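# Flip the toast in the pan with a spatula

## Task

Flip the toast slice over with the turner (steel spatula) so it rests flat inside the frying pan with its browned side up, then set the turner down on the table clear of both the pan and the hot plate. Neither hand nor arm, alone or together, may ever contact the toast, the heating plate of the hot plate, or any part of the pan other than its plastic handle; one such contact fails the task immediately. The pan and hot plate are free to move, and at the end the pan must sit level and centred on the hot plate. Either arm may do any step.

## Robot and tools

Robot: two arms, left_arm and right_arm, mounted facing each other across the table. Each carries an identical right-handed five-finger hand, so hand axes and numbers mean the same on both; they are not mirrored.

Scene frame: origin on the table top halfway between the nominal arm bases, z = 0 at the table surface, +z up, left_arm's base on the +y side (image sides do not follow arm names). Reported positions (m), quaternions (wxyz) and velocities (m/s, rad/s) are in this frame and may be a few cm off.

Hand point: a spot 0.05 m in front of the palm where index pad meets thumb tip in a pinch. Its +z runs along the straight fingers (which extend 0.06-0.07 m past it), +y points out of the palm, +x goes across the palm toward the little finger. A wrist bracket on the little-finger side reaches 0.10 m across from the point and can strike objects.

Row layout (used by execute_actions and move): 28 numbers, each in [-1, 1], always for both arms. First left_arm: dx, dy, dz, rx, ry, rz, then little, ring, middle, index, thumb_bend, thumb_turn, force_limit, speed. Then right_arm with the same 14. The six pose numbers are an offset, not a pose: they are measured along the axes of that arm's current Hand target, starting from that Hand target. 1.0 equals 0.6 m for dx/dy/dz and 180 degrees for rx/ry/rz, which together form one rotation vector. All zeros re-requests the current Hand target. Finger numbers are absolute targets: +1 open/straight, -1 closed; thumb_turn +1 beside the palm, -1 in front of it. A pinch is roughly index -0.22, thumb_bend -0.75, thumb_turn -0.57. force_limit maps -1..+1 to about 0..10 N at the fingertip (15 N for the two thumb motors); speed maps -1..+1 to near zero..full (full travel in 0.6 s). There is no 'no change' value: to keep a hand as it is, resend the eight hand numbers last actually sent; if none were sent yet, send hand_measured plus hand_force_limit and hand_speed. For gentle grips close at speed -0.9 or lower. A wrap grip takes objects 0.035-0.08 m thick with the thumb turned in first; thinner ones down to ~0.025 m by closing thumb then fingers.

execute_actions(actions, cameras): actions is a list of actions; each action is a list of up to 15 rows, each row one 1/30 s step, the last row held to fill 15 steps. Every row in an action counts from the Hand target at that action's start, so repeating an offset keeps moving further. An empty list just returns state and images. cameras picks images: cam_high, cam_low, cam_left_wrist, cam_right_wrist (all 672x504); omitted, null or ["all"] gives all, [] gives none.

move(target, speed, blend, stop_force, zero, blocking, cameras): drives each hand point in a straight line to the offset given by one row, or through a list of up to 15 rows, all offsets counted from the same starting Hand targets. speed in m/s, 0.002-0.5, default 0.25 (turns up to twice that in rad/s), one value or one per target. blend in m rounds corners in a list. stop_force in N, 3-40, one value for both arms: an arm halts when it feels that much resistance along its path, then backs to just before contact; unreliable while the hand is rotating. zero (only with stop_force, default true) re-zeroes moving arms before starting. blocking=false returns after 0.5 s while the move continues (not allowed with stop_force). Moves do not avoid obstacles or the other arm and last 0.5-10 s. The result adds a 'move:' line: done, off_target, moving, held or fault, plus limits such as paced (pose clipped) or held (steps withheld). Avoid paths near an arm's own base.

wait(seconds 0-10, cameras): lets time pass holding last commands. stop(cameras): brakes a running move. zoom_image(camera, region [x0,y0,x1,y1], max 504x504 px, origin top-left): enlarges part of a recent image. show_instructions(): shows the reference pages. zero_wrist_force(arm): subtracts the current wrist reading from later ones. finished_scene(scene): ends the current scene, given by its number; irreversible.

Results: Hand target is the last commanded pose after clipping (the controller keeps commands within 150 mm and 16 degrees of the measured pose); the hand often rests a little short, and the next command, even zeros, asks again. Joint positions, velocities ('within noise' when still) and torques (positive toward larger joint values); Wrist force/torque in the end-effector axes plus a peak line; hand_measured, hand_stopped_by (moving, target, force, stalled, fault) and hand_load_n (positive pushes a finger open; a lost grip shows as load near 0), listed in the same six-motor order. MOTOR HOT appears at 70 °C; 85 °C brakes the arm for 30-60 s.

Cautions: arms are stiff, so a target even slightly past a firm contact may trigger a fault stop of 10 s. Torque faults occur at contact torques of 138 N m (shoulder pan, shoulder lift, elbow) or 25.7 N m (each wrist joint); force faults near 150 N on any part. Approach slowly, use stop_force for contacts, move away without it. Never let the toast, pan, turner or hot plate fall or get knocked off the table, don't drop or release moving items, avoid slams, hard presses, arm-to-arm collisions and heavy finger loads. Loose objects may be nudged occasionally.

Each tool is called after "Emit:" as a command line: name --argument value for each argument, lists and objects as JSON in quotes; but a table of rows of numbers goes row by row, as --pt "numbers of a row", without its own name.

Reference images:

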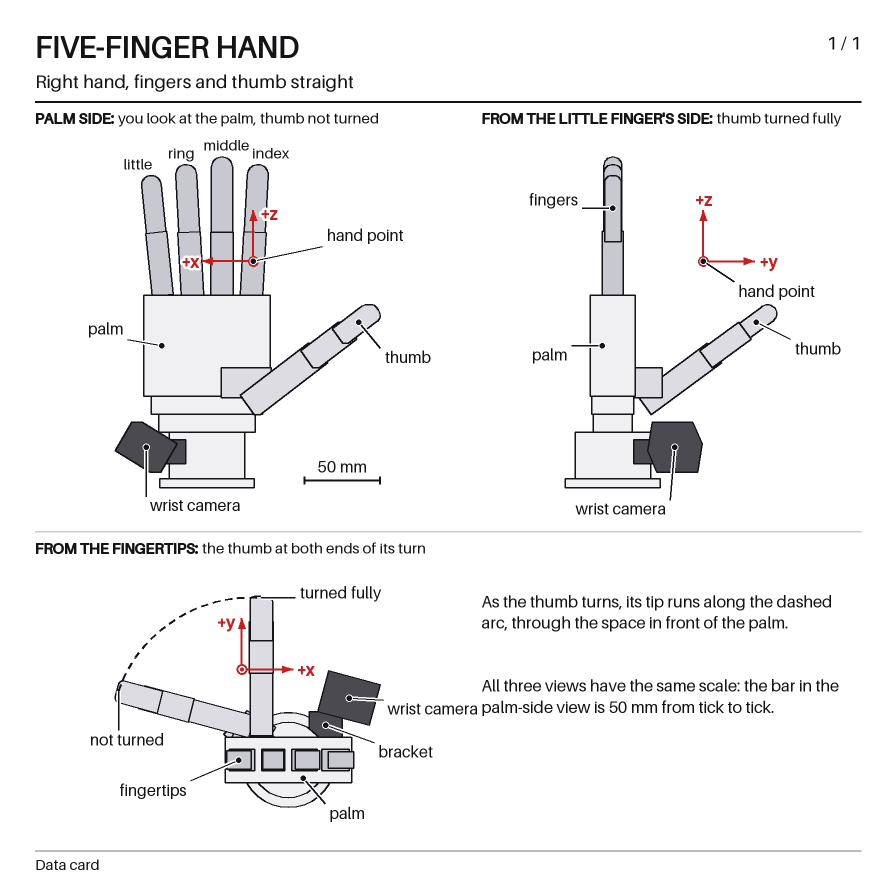

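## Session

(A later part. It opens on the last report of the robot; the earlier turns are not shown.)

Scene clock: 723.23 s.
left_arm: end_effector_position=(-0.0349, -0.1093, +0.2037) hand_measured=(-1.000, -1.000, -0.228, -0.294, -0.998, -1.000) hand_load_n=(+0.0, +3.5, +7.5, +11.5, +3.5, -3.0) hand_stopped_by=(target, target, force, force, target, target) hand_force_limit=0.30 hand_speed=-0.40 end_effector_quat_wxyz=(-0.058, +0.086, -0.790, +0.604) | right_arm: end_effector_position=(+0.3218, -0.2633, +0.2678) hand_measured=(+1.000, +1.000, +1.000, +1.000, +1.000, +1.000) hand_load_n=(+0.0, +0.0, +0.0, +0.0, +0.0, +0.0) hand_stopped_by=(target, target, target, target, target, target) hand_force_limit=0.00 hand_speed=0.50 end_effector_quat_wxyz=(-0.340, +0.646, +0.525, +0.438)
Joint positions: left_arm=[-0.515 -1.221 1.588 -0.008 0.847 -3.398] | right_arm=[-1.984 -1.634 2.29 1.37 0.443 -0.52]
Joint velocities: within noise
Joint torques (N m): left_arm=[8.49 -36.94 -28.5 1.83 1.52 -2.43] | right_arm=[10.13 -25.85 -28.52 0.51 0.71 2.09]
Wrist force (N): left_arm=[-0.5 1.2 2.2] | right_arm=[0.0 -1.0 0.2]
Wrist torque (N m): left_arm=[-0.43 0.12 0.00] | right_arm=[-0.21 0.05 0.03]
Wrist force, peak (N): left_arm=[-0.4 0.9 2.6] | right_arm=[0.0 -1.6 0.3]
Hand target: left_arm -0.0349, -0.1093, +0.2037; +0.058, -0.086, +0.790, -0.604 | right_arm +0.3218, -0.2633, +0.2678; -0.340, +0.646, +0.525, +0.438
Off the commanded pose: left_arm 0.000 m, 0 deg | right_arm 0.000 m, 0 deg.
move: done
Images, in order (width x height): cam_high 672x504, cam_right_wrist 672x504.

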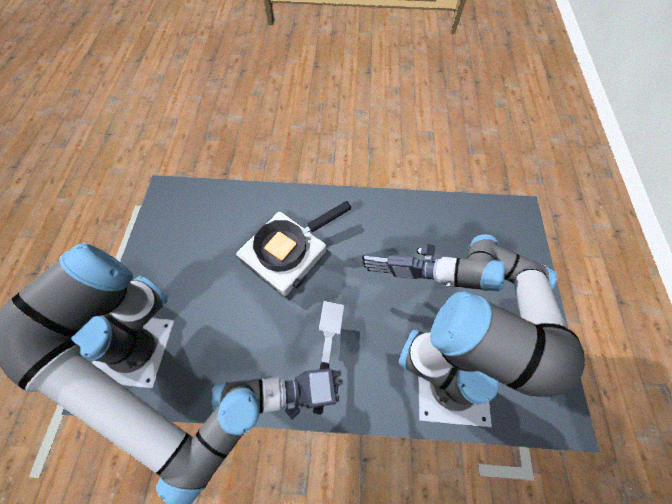

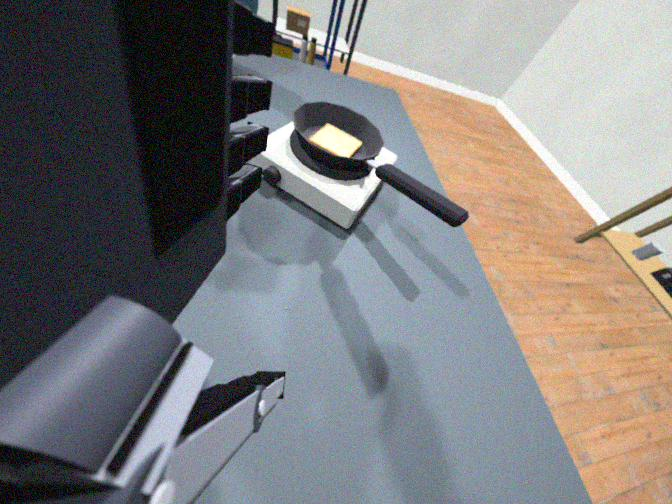

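Emit:
move --pt "0 0 0 0 0 0 -1 -1 -1 -1 -1 -1 0.3 -0.4 -0.048 0.033 0.103 0.128 0.058 -0.054 1 1 1 1 1 1 0 0.5" --speed 0.2 --cameras '["cam_high","cam_right_wrist"]'

Emit:
zoom_image --camera "cam_right_wrist" --region '[230, 40, 530, 265]'

Scene clock: 732.57 s.
left_arm: end_effector_position=(-0.0349, -0.1093, +0.2037) hand_measured=(-1.000, -1.000, -0.228, -0.294, -0.998, -1.000) hand_load_n=(+0.5, +3.5, +7.5, +11.0, +3.5, -2.5) hand_stopped_by=(target, target, force, force, target, target) hand_force_limit=0.30 hand_speed=-0.40 end_effector_quat_wxyz=(-0.058, +0.086, -0.790, +0.604) | right_arm: end_effector_position=(+0.3522, -0.2230, +0.2178) hand_measured=(+1.000, +1.000, +1.000, +1.000, +1.000, +1.000) hand_load_n=(+0.0, +0.0, +0.0, +0.0, +0.0, +0.0) hand_stopped_by=(target, target, target, target, target, target) hand_force_limit=0.00 hand_speed=0.50 end_effector_quat_wxyz=(-0.469, +0.476, +0.621, +0.408)
Joint positions: left_arm=[-0.515 -1.221 1.588 -0.008 0.847 -3.398] | right_arm=[-1.833 -1.138 2.172 1.646 0.532 -1.227]
Joint velocities: within noise
Joint torques (N m): left_arm=[8.23 -36.99 -27.56 1.97 1.19 -2.48] | right_arm=[10.16 -14.79 -23.72 3.79 1.34 -2.79]
Wrist force (N): left_arm=[-0.5 0.9 2.1] | right_arm=[-0.1 -0.5 0.1]
Wrist torque (N m): left_arm=[-0.47 0.13 -0.02] | right_arm=[-0.12 0.09 0.04]
Wrist force, peak (N): left_arm=[-0.5 1.2 2.6] | right_arm=[0.4 -1.2 0.0]
Hand target: left_arm -0.0349, -0.1093, +0.2037; +0.058, -0.086, +0.790, -0.604 | right_arm +0.3522, -0.2230, +0.2178; -0.469, +0.476, +0.621, +0.408
Off the commanded pose: left_arm 0.000 m, 0 deg | right_arm 0.000 m, 0 deg.
move: done
Images, in order (width x height): cam_high 672x504, cam_right_wrist 672x504.

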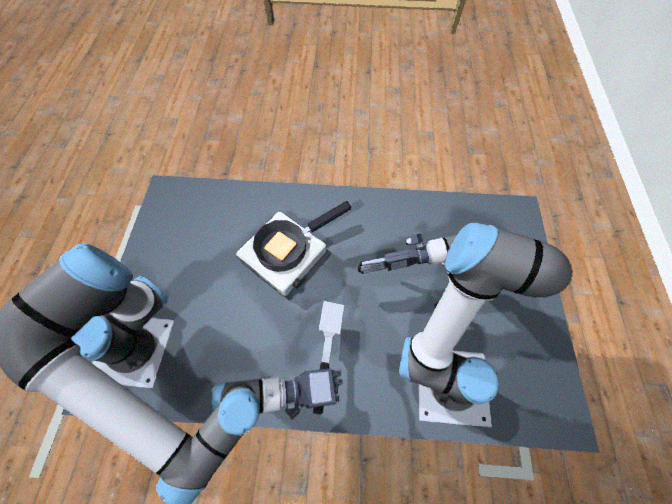

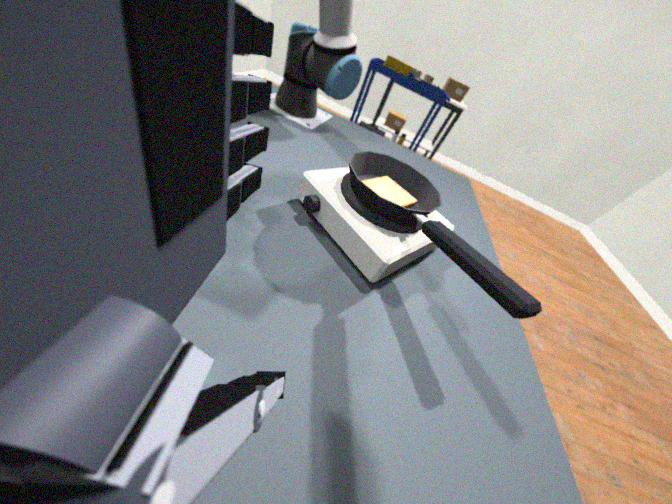

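Scaled by 1.680.

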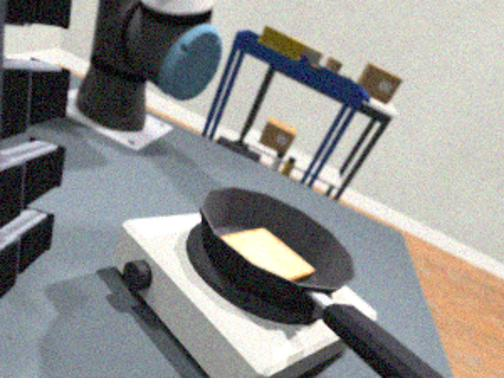

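Emit:
move --target '[-0.47,0.054,-0.497,0,0.153,0.041,-1,-1,-1,-1,-1,-1,0.3,-0.4,0,0,0,0,0,0,1,1,1,1,1,1,0,0.5]' --speed 0.15

Emit:
zoom_image --camera "cam_right_wrist" --region '[230, 40, 530, 265]'

Emit:
zoom_image --camera "cam_high" --region '[180, 180, 360, 330]'

Emit:
zoom_image --camera "cam_low" --region '[300, 130, 480, 260]'

Scene clock: 757.63 s.
left_arm: end_effector_position=(+0.1808, +0.2387, +0.2472) hand_measured=(-1.000, -1.000, -0.228, -0.294, -0.998, -1.000) hand_load_n=(+0.0, +3.5, +7.5, +11.0, +3.5, -3.0) hand_stopped_by=(target, target, force, force, target, target) hand_force_limit=0.30 hand_speed=-0.40 end_effector_quat_wxyz=(-0.093, +0.111, +0.785, -0.603) | right_arm: end_effector_position=(+0.3522, -0.2230, +0.2178) hand_measured=(+1.000, +1.000, +1.000, +1.000, +1.000, +1.000) hand_load_n=(+0.0, +0.0, +0.0, +0.0, +0.0, +0.5) hand_stopped_by=(target, target, target, target, target, target) hand_force_limit=0.00 hand_speed=0.50 end_effector_quat_wxyz=(-0.469, +0.476, +0.621, +0.408)
Joint positions: left_arm=[0.419 -1.984 2.209 0.103 2.219 -2.953] | right_arm=[-1.833 -1.138 2.172 1.646 0.532 -1.227]
Joint velocities: within noise
Joint torques (N m): left_arm=[8.93 6.01 -35.75 1.78 3.08 2.45] | right_arm=[7.45 -15.33 -13.77 3.31 1.31 -2.75]
Wrist force (N): left_arm=[-0.6 0.6 1.9] | right_arm=[0.2 -0.7 0.3]
Wrist torque (N m): left_arm=[-0.53 0.17 0.01] | right_arm=[-0.17 0.04 0.05]
Wrist force, peak (N): left_arm=[0.6 0.8 3.0] | right_arm=[0.1 -1.0 0.3]
Hand target: left_arm +0.1808, +0.2387, +0.2472; -0.094, +0.111, +0.785, -0.603 | right_arm +0.3522, -0.2230, +0.2178; -0.469, +0.476, +0.621, +0.408
Off the commanded pose: left_arm 0.000 m, 0 deg | right_arm 0.000 m, 0 deg.
move: done

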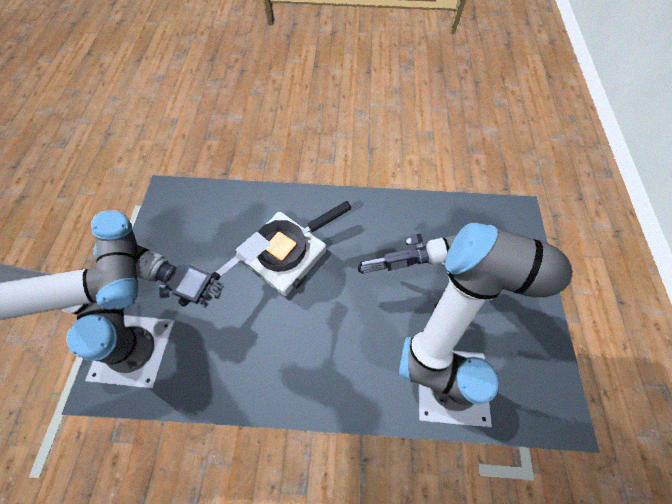

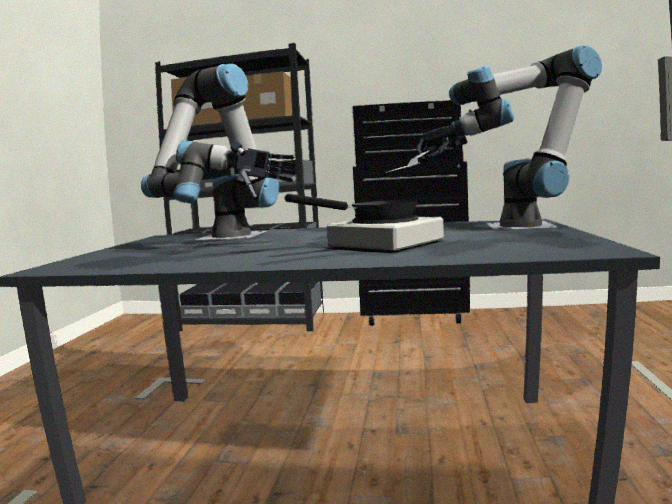

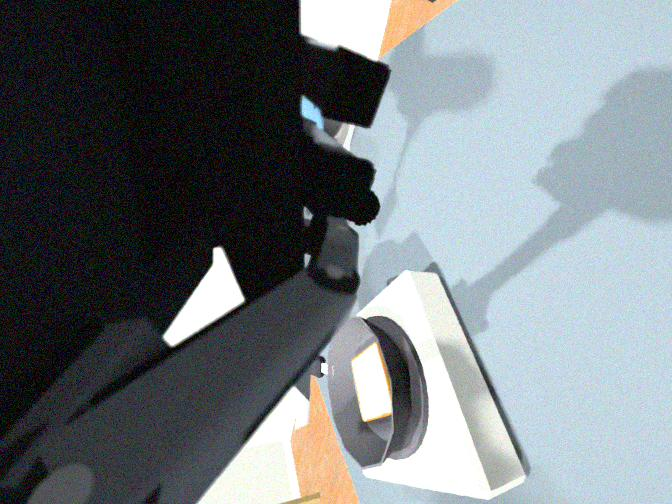

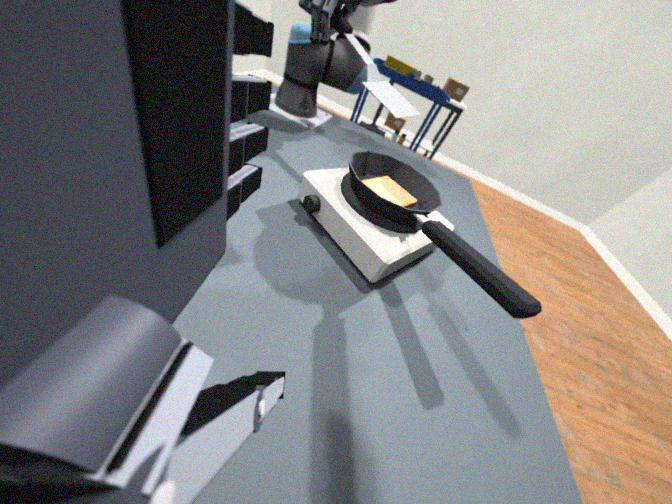

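Scaled by 1.680.

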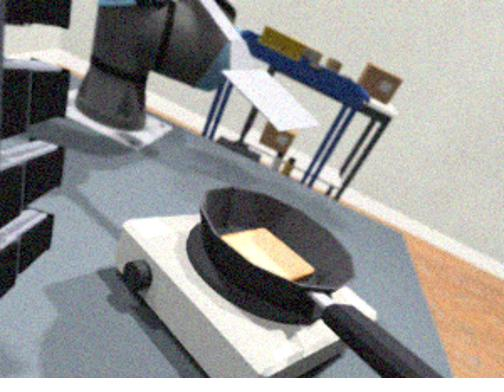

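Scaled by 2.800.

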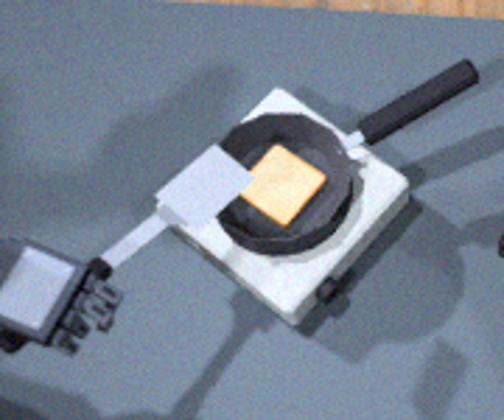

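Scaled by 2.800.

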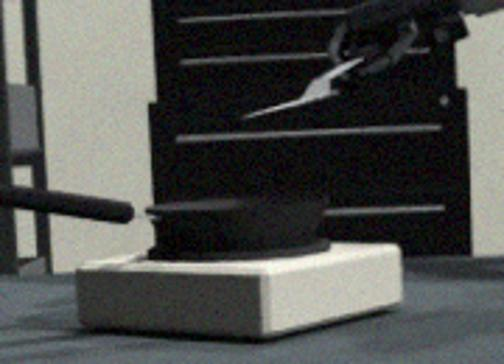

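Emit:
zoom_image --camera "cam_low" --region '[380, 140, 440, 180]'

Emit:
zoom_image --camera "cam_right_wrist" --region '[330, 20, 450, 130]'

Scaled by 8.400.

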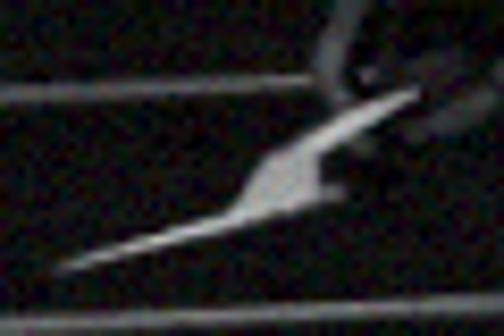

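Scaled by 4.200.

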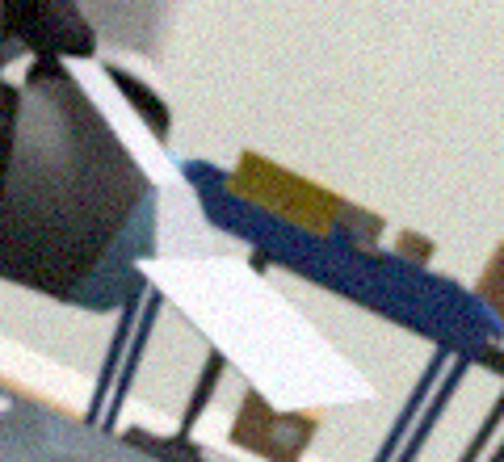

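Emit:
move --target '[0,0,0,0.0594,-0.0381,-0.0267,-1,-1,-1,-1,-1,-1,0.3,-0.4,0,0,0,0,0,0,1,1,1,1,1,1,0,0.5]' --speed 0.15

Emit:
zoom_image --camera "cam_right_wrist" --region '[300, 0, 500, 250]'

Emit:
zoom_image --camera "cam_high" --region '[200, 190, 340, 310]'

Emit:
zoom_image --camera "cam_low" --region '[340, 140, 450, 260]'

Scene clock: 784.37 s.
left_arm: end_effector_position=(+0.1809, +0.2387, +0.2472) hand_measured=(-1.000, -1.000, -0.228, -0.294, -0.998, -1.000) hand_load_n=(+0.0, +3.0, +7.5, +11.0, +3.5, -3.0) hand_stopped_by=(target, target, force, force, target, target) hand_force_limit=0.30 hand_speed=-0.40 end_effector_quat_wxyz=(+0.082, -0.033, -0.733, +0.674) | right_arm: end_effector_position=(+0.3522, -0.2230, +0.2178) hand_measured=(+1.000, +1.000, +1.000, +1.000, +1.000, +1.000) hand_load_n=(+0.0, +0.0, +0.0, +0.0, +0.0, +0.0) hand_stopped_by=(target, target, target, target, target, target) hand_force_limit=0.00 hand_speed=0.50 end_effector_quat_wxyz=(-0.469, +0.476, +0.621, +0.408)
Joint positions: left_arm=[0.328 -2.149 2.381 -0.145 2.024 -3.179] | right_arm=[-1.833 -1.138 2.172 1.646 0.532 -1.227]
Joint velocities: within noise
Joint torques (N m): left_arm=[-7.07 -6.45 -10.98 -4.2 -2.52 -2.75] | right_arm=[2.5 -15.74 -7.65 3.26 1.26 -2.77]
Wrist force (N): left_arm=[-0.6 1.0 1.7] | right_arm=[0.0 -0.6 0.2]
Wrist torque (N m): left_arm=[-0.54 0.12 0.05] | right_arm=[-0.15 0.07 0.04]
Wrist force, peak (N): left_arm=[-0.7 1.1 2.1] | right_arm=[0.2 -1.0 0.2]
Hand target: left_arm +0.1808, +0.2387, +0.2472; -0.082, +0.033, +0.733, -0.674 | right_arm +0.3522, -0.2230, +0.2178; -0.469, +0.476, +0.621, +0.408
Off the commanded pose: left_arm 0.000 m, 0 deg | right_arm 0.000 m, 0 deg.
move: done

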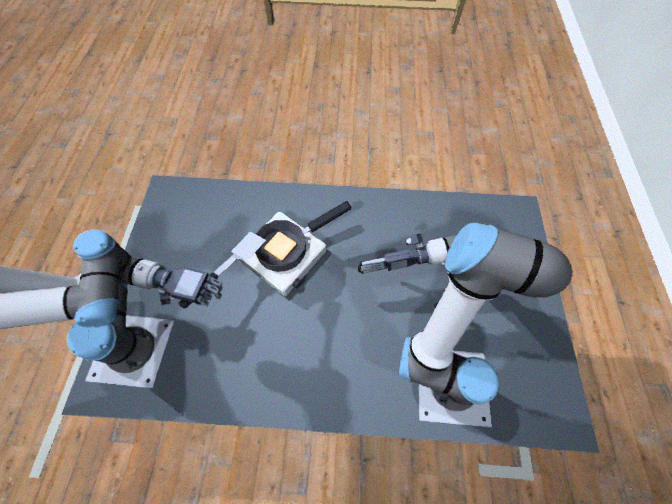

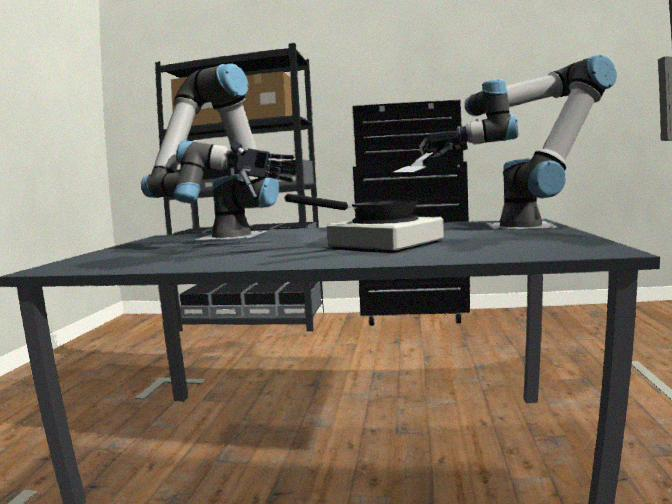

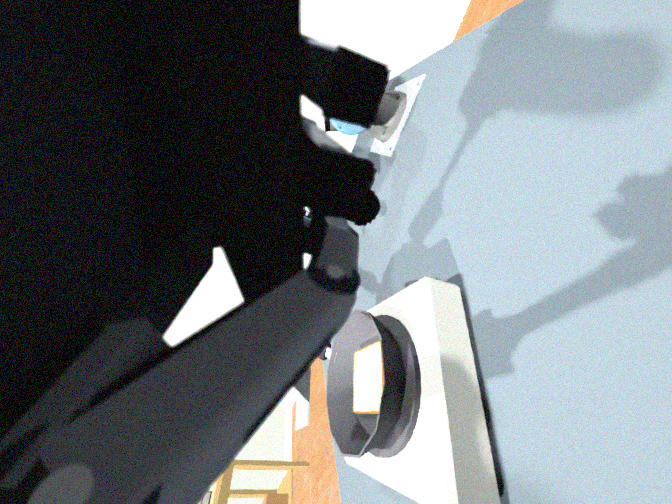

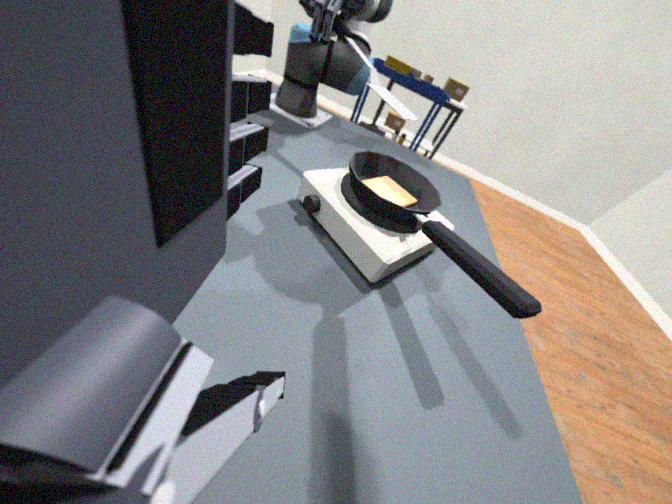

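Scaled by 2.016.

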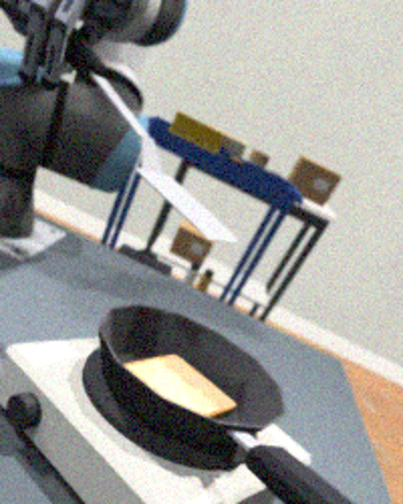

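Scaled by 3.600.

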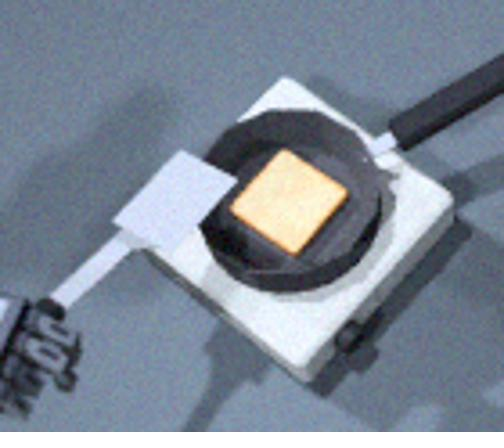

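Scaled by 4.200.

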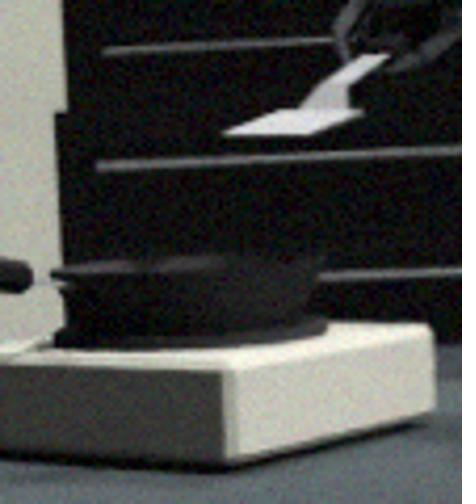

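Emit:
move --target '[0.017,0.131,0.050,0.0013,-0.0166,-0.0013,-1,-1,-1,-1,-1,-1,0.3,-0.4,0,0,0,0,0,0,1,1,1,1,1,1,0,0.5]' --speed 0.08 --stop_force 5

Emit:
zoom_image --camera "cam_right_wrist" --region '[300, 50, 500, 250]'

Emit:
zoom_image --camera "cam_high" --region '[200, 190, 340, 310]'

Emit:
zoom_image --camera "cam_low" --region '[340, 140, 450, 260]'

Scene clock: 798.87 s.
left_arm: end_effector_position=(+0.1610, +0.2178, +0.1675) hand_measured=(-1.000, -1.000, -0.228, -0.294, -0.998, -1.000) hand_load_n=(+0.0, +3.0, +7.5, +10.5, +3.5, -3.0) hand_stopped_by=(target, target, force, force, target, target) hand_force_limit=0.30 hand_speed=-0.40 end_effector_quat_wxyz=(+0.064, -0.013, -0.734, +0.676) | right_arm: end_effector_position=(+0.3522, -0.2230, +0.2178) hand_measured=(+1.000, +1.000, +1.000, +1.000, +1.000, +1.000) hand_load_n=(+0.0, +0.0, +0.0, +0.0, +0.0, +0.0) hand_stopped_by=(target, target, target, target, target, target) hand_force_limit=0.00 hand_speed=0.50 end_effector_quat_wxyz=(-0.469, +0.476, +0.621, +0.408)
Joint positions: left_arm=[0.055 -2.124 2.588 -0.385 1.699 -3.207] | right_arm=[-1.833 -1.138 2.172 1.646 0.532 -1.227]
Joint velocities: within noise
Joint torques (N m): left_arm=[-8.11 1.99 -9.34 -3.93 -2.77 -2.48] | right_arm=[-2.76 -16.2 0.41 3 1.08 -2.73]
Wrist force (N): left_arm=[-0.4 0.8 1.7] | right_arm=[0.0 -1.1 0.2]
Wrist torque (N m): left_arm=[-0.55 0.11 0.03] | right_arm=[-0.22 0.07 0.03]
Wrist force, peak (N): left_arm=[-0.6 0.8 2.2] | right_arm=[0.0 -1.1 0.2]
Hand target: left_arm +0.1610, +0.2178, +0.1675; -0.064, +0.013, +0.734, -0.676 | right_arm +0.3522, -0.2230, +0.2178; -0.469, +0.476, +0.621, +0.408
Off the commanded pose: left_arm 0.000 m, 0 deg | right_arm 0.000 m, 0 deg.
move: done

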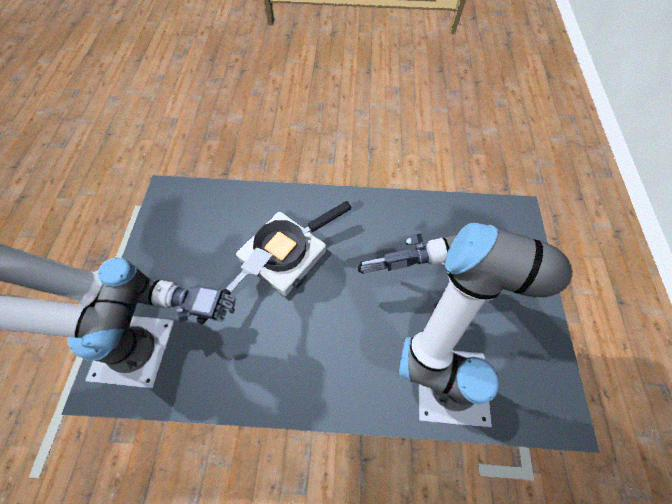

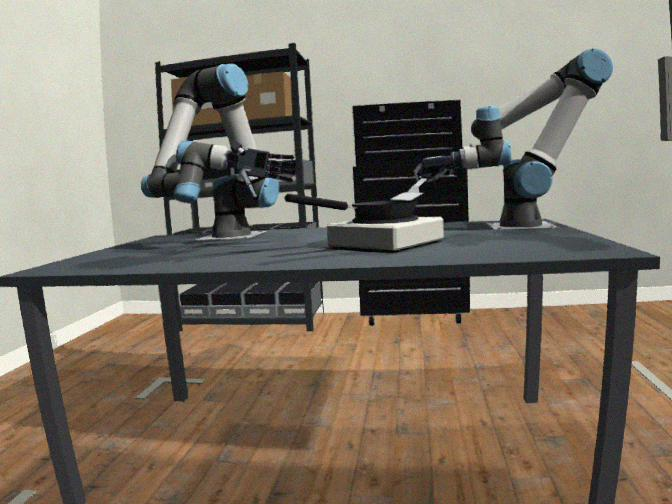

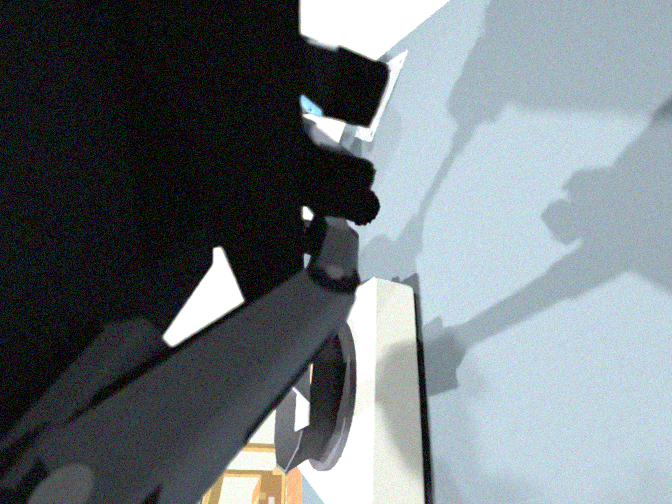

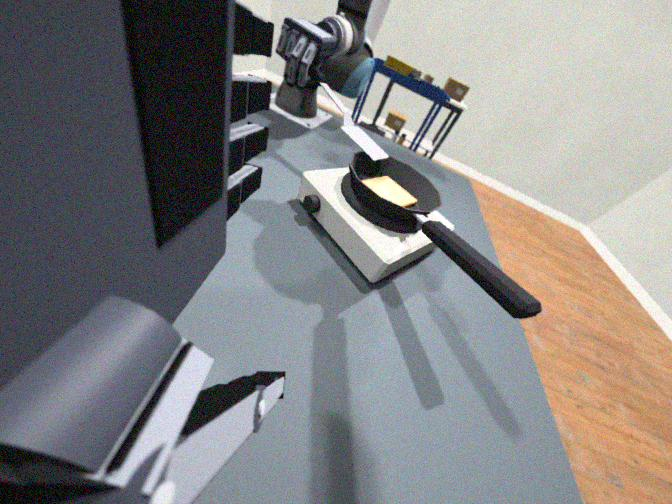

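Scaled by 2.520.

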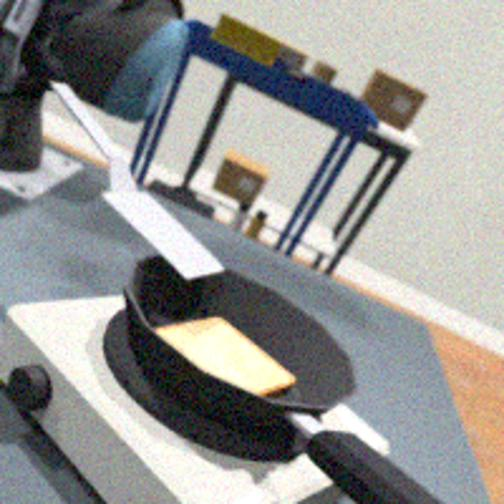

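Scaled by 3.600.

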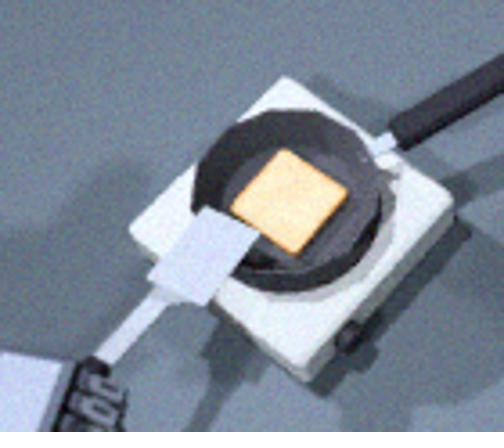

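Scaled by 4.200.

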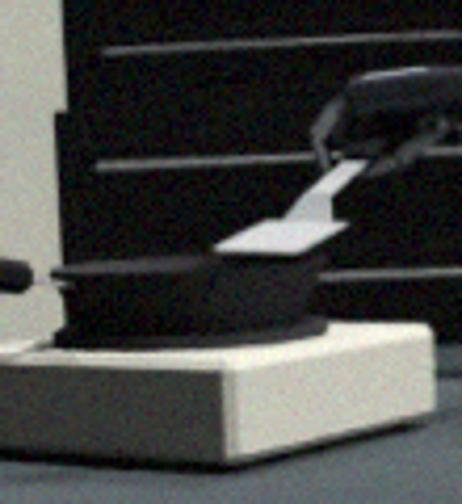

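Emit:
move --target '[-0.012,-0.0152,-0.0328,-0.0034,0.0442,0.0035,-1,-1,-1,-1,-1,-1,0.3,-0.4,0,0,0,0,0,0,1,1,1,1,1,1,0,0.5]' --speed 0.08

Emit:
zoom_image --camera "cam_right_wrist" --region '[300, 50, 500, 250]'

Emit:
zoom_image --camera "cam_high" --region '[200, 190, 340, 310]'

Scene clock: 817.70 s.
left_arm: end_effector_position=(+0.1709, +0.2357, +0.1776) hand_measured=(-1.000, -1.000, -0.228, -0.294, -0.998, -1.000) hand_load_n=(+0.0, +3.5, +7.0, +11.0, +4.0, -3.0) hand_stopped_by=(target, target, force, force, target, target) hand_force_limit=0.30 hand_speed=-0.40 end_effector_quat_wxyz=(-0.111, +0.065, +0.731, -0.670) | right_arm: end_effector_position=(+0.3522, -0.2230, +0.2178) hand_measured=(+1.000, +1.000, +1.000, +1.000, +1.000, +1.000) hand_load_n=(+0.0, +0.0, +0.0, +0.0, +0.0, +0.0) hand_stopped_by=(target, target, target, target, target, target) hand_force_limit=0.00 hand_speed=0.50 end_effector_quat_wxyz=(-0.469, +0.476, +0.621, +0.408)
Joint positions: left_arm=[0.39 -1.997 2.505 -0.414 2.172 -3.164] | right_arm=[-1.833 -1.138 2.172 1.646 0.532 -1.227]
Joint velocities: within noise
Joint torques (N m): left_arm=[9.44 7.52 -33.25 -3.77 3.15 2.31] | right_arm=[-8.15 -16.66 1.67 2.73 1.15 -2.78]
Wrist force (N): left_arm=[-0.7 1.2 1.6] | right_arm=[0.0 -0.8 0.1]
Wrist torque (N m): left_arm=[-0.49 0.16 0.05] | right_arm=[-0.17 0.07 0.04]
Wrist force, peak (N): left_arm=[-0.7 1.3 2.0] | right_arm=[0.0 -0.9 0.2]
Hand target: left_arm +0.1710, +0.2357, +0.1776; -0.111, +0.065, +0.731, -0.670 | right_arm +0.3522, -0.2230, +0.2178; -0.469, +0.476, +0.621, +0.408
Off the commanded pose: left_arm 0.000 m, 0 deg | right_arm 0.000 m, 0 deg.
move: done

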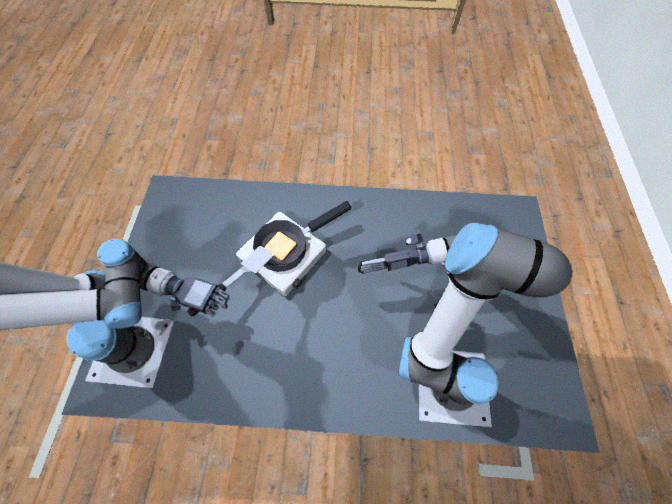

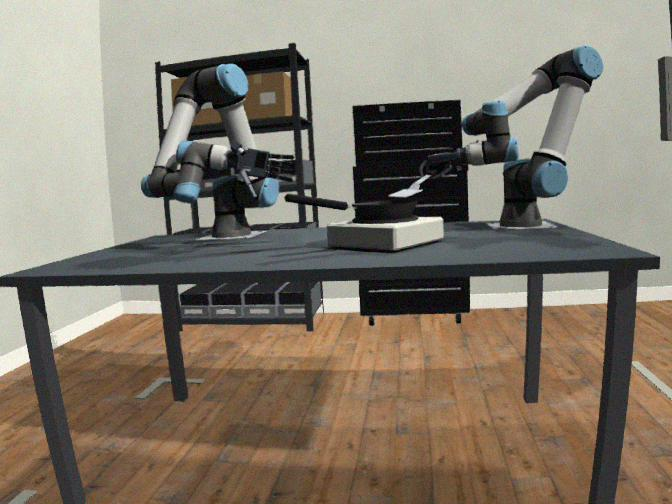

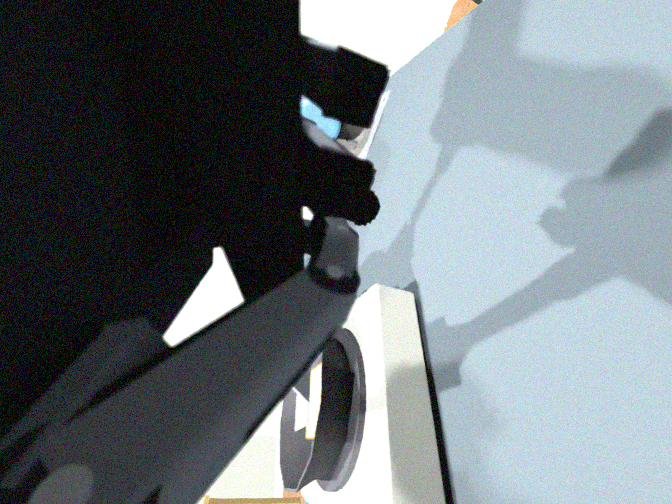

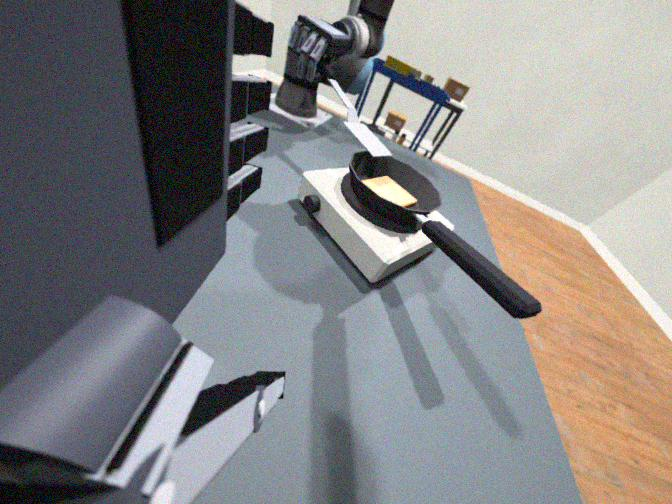

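Scaled by 2.520.

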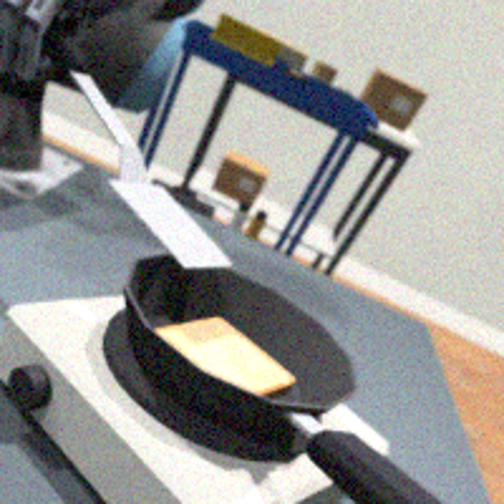

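Scaled by 3.600.

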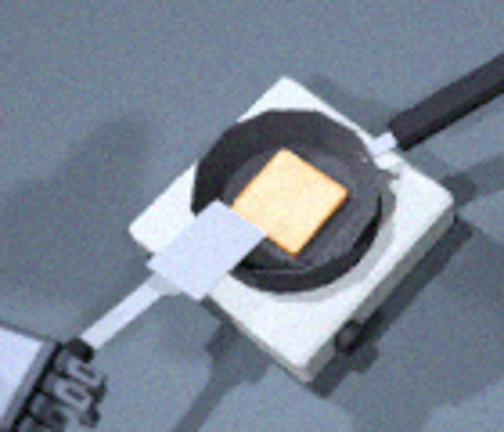

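Emit:
move --target '[-0.0088,0.116,0.009,0,0,0,-1,-1,-1,-1,-1,-1,0.3,-0.4,0,0,0,0,0,0,1,1,1,1,1,1,0,0.5]' --speed 0.03 --stop_force 3

Emit:
zoom_image --camera "cam_right_wrist" --region '[300, 50, 500, 250]'

Emit:
zoom_image --camera "cam_high" --region '[200, 190, 340, 310]'

Emit:
zoom_image --camera "cam_low" --region '[340, 140, 450, 260]'

Scene clock: 827.10 s.
left_arm: end_effector_position=(+0.1710, +0.2358, +0.1076) hand_measured=(-1.000, -1.000, -0.228, -0.294, -0.998, -1.000) hand_load_n=(+0.0, +0.5, +7.5, +11.0, +3.5, -3.0) hand_stopped_by=(target, target, force, force, target, target) hand_force_limit=0.30 hand_speed=-0.40 end_effector_quat_wxyz=(-0.111, +0.065, +0.731, -0.670) | right_arm: end_effector_position=(+0.3522, -0.2230, +0.2178) hand_measured=(+1.000, +1.000, +1.000, +1.000, +1.000, +1.000) hand_load_n=(+0.0, +0.0, +0.0, +0.0, +0.0, +0.0) hand_stopped_by=(target, target, target, target, target, target) hand_force_limit=0.00 hand_speed=0.50 end_effector_quat_wxyz=(-0.469, +0.476, +0.621, +0.408)
Joint positions: left_arm=[0.39 -1.809 2.63 -0.726 2.172 -3.164] | right_arm=[-1.833 -1.138 2.172 1.646 0.532 -1.227]
Joint velocities: within noise
Joint torques (N m): left_arm=[9.94 3.97 -3.69 -3.58 2.92 -2.56] | right_arm=[-9.91 -17.32 1.76 2.63 0.86 -2.76]
Wrist force (N): left_arm=[-0.4 0.0 1.5] | right_arm=[0.1 -0.8 0.2]
Wrist torque (N m): left_arm=[-0.51 0.17 0.23] | right_arm=[-0.17 0.06 0.05]
Wrist force, peak (N): left_arm=[-1.0 1.0 2.0] | right_arm=[0.0 -0.9 0.3]
Hand target: left_arm +0.1710, +0.2358, +0.1076; -0.111, +0.065, +0.731, -0.670 | right_arm +0.3522, -0.2230, +0.2178; -0.469, +0.476, +0.621, +0.408
Off the commanded pose: left_arm 0.000 m, 0 deg | right_arm 0.000 m, 0 deg.
move: done

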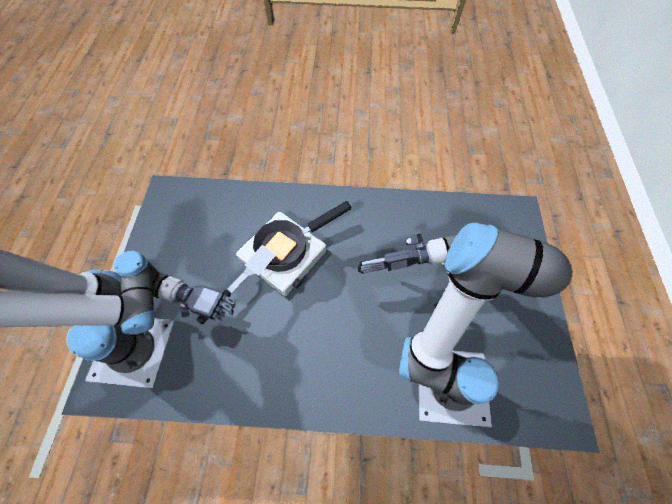

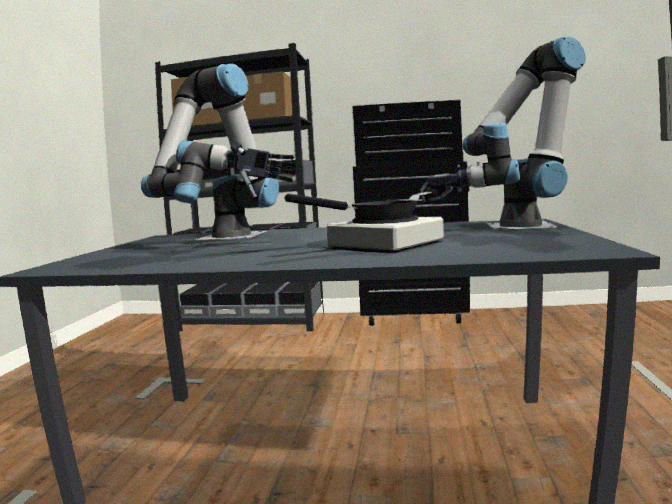

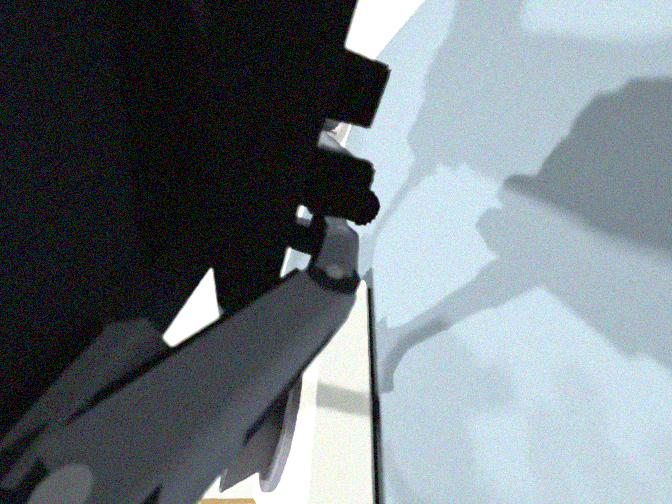

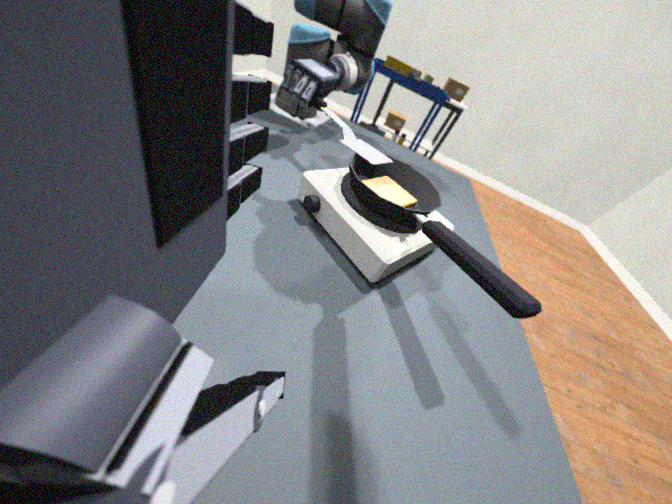

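Scaled by 2.520.

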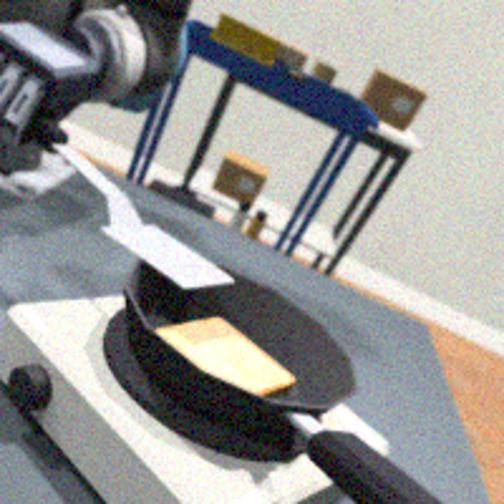

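Scaled by 3.600.

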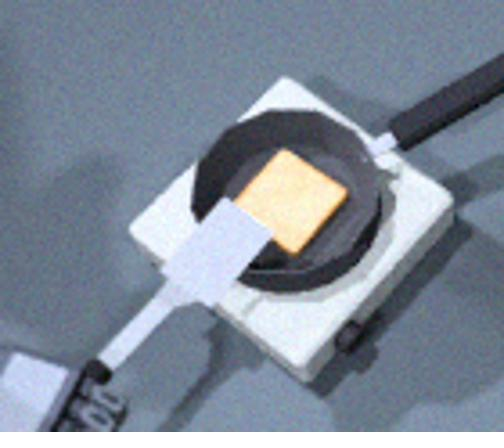

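Scaled by 4.200.

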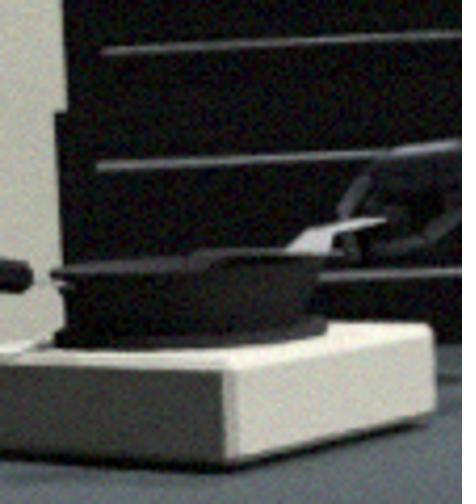

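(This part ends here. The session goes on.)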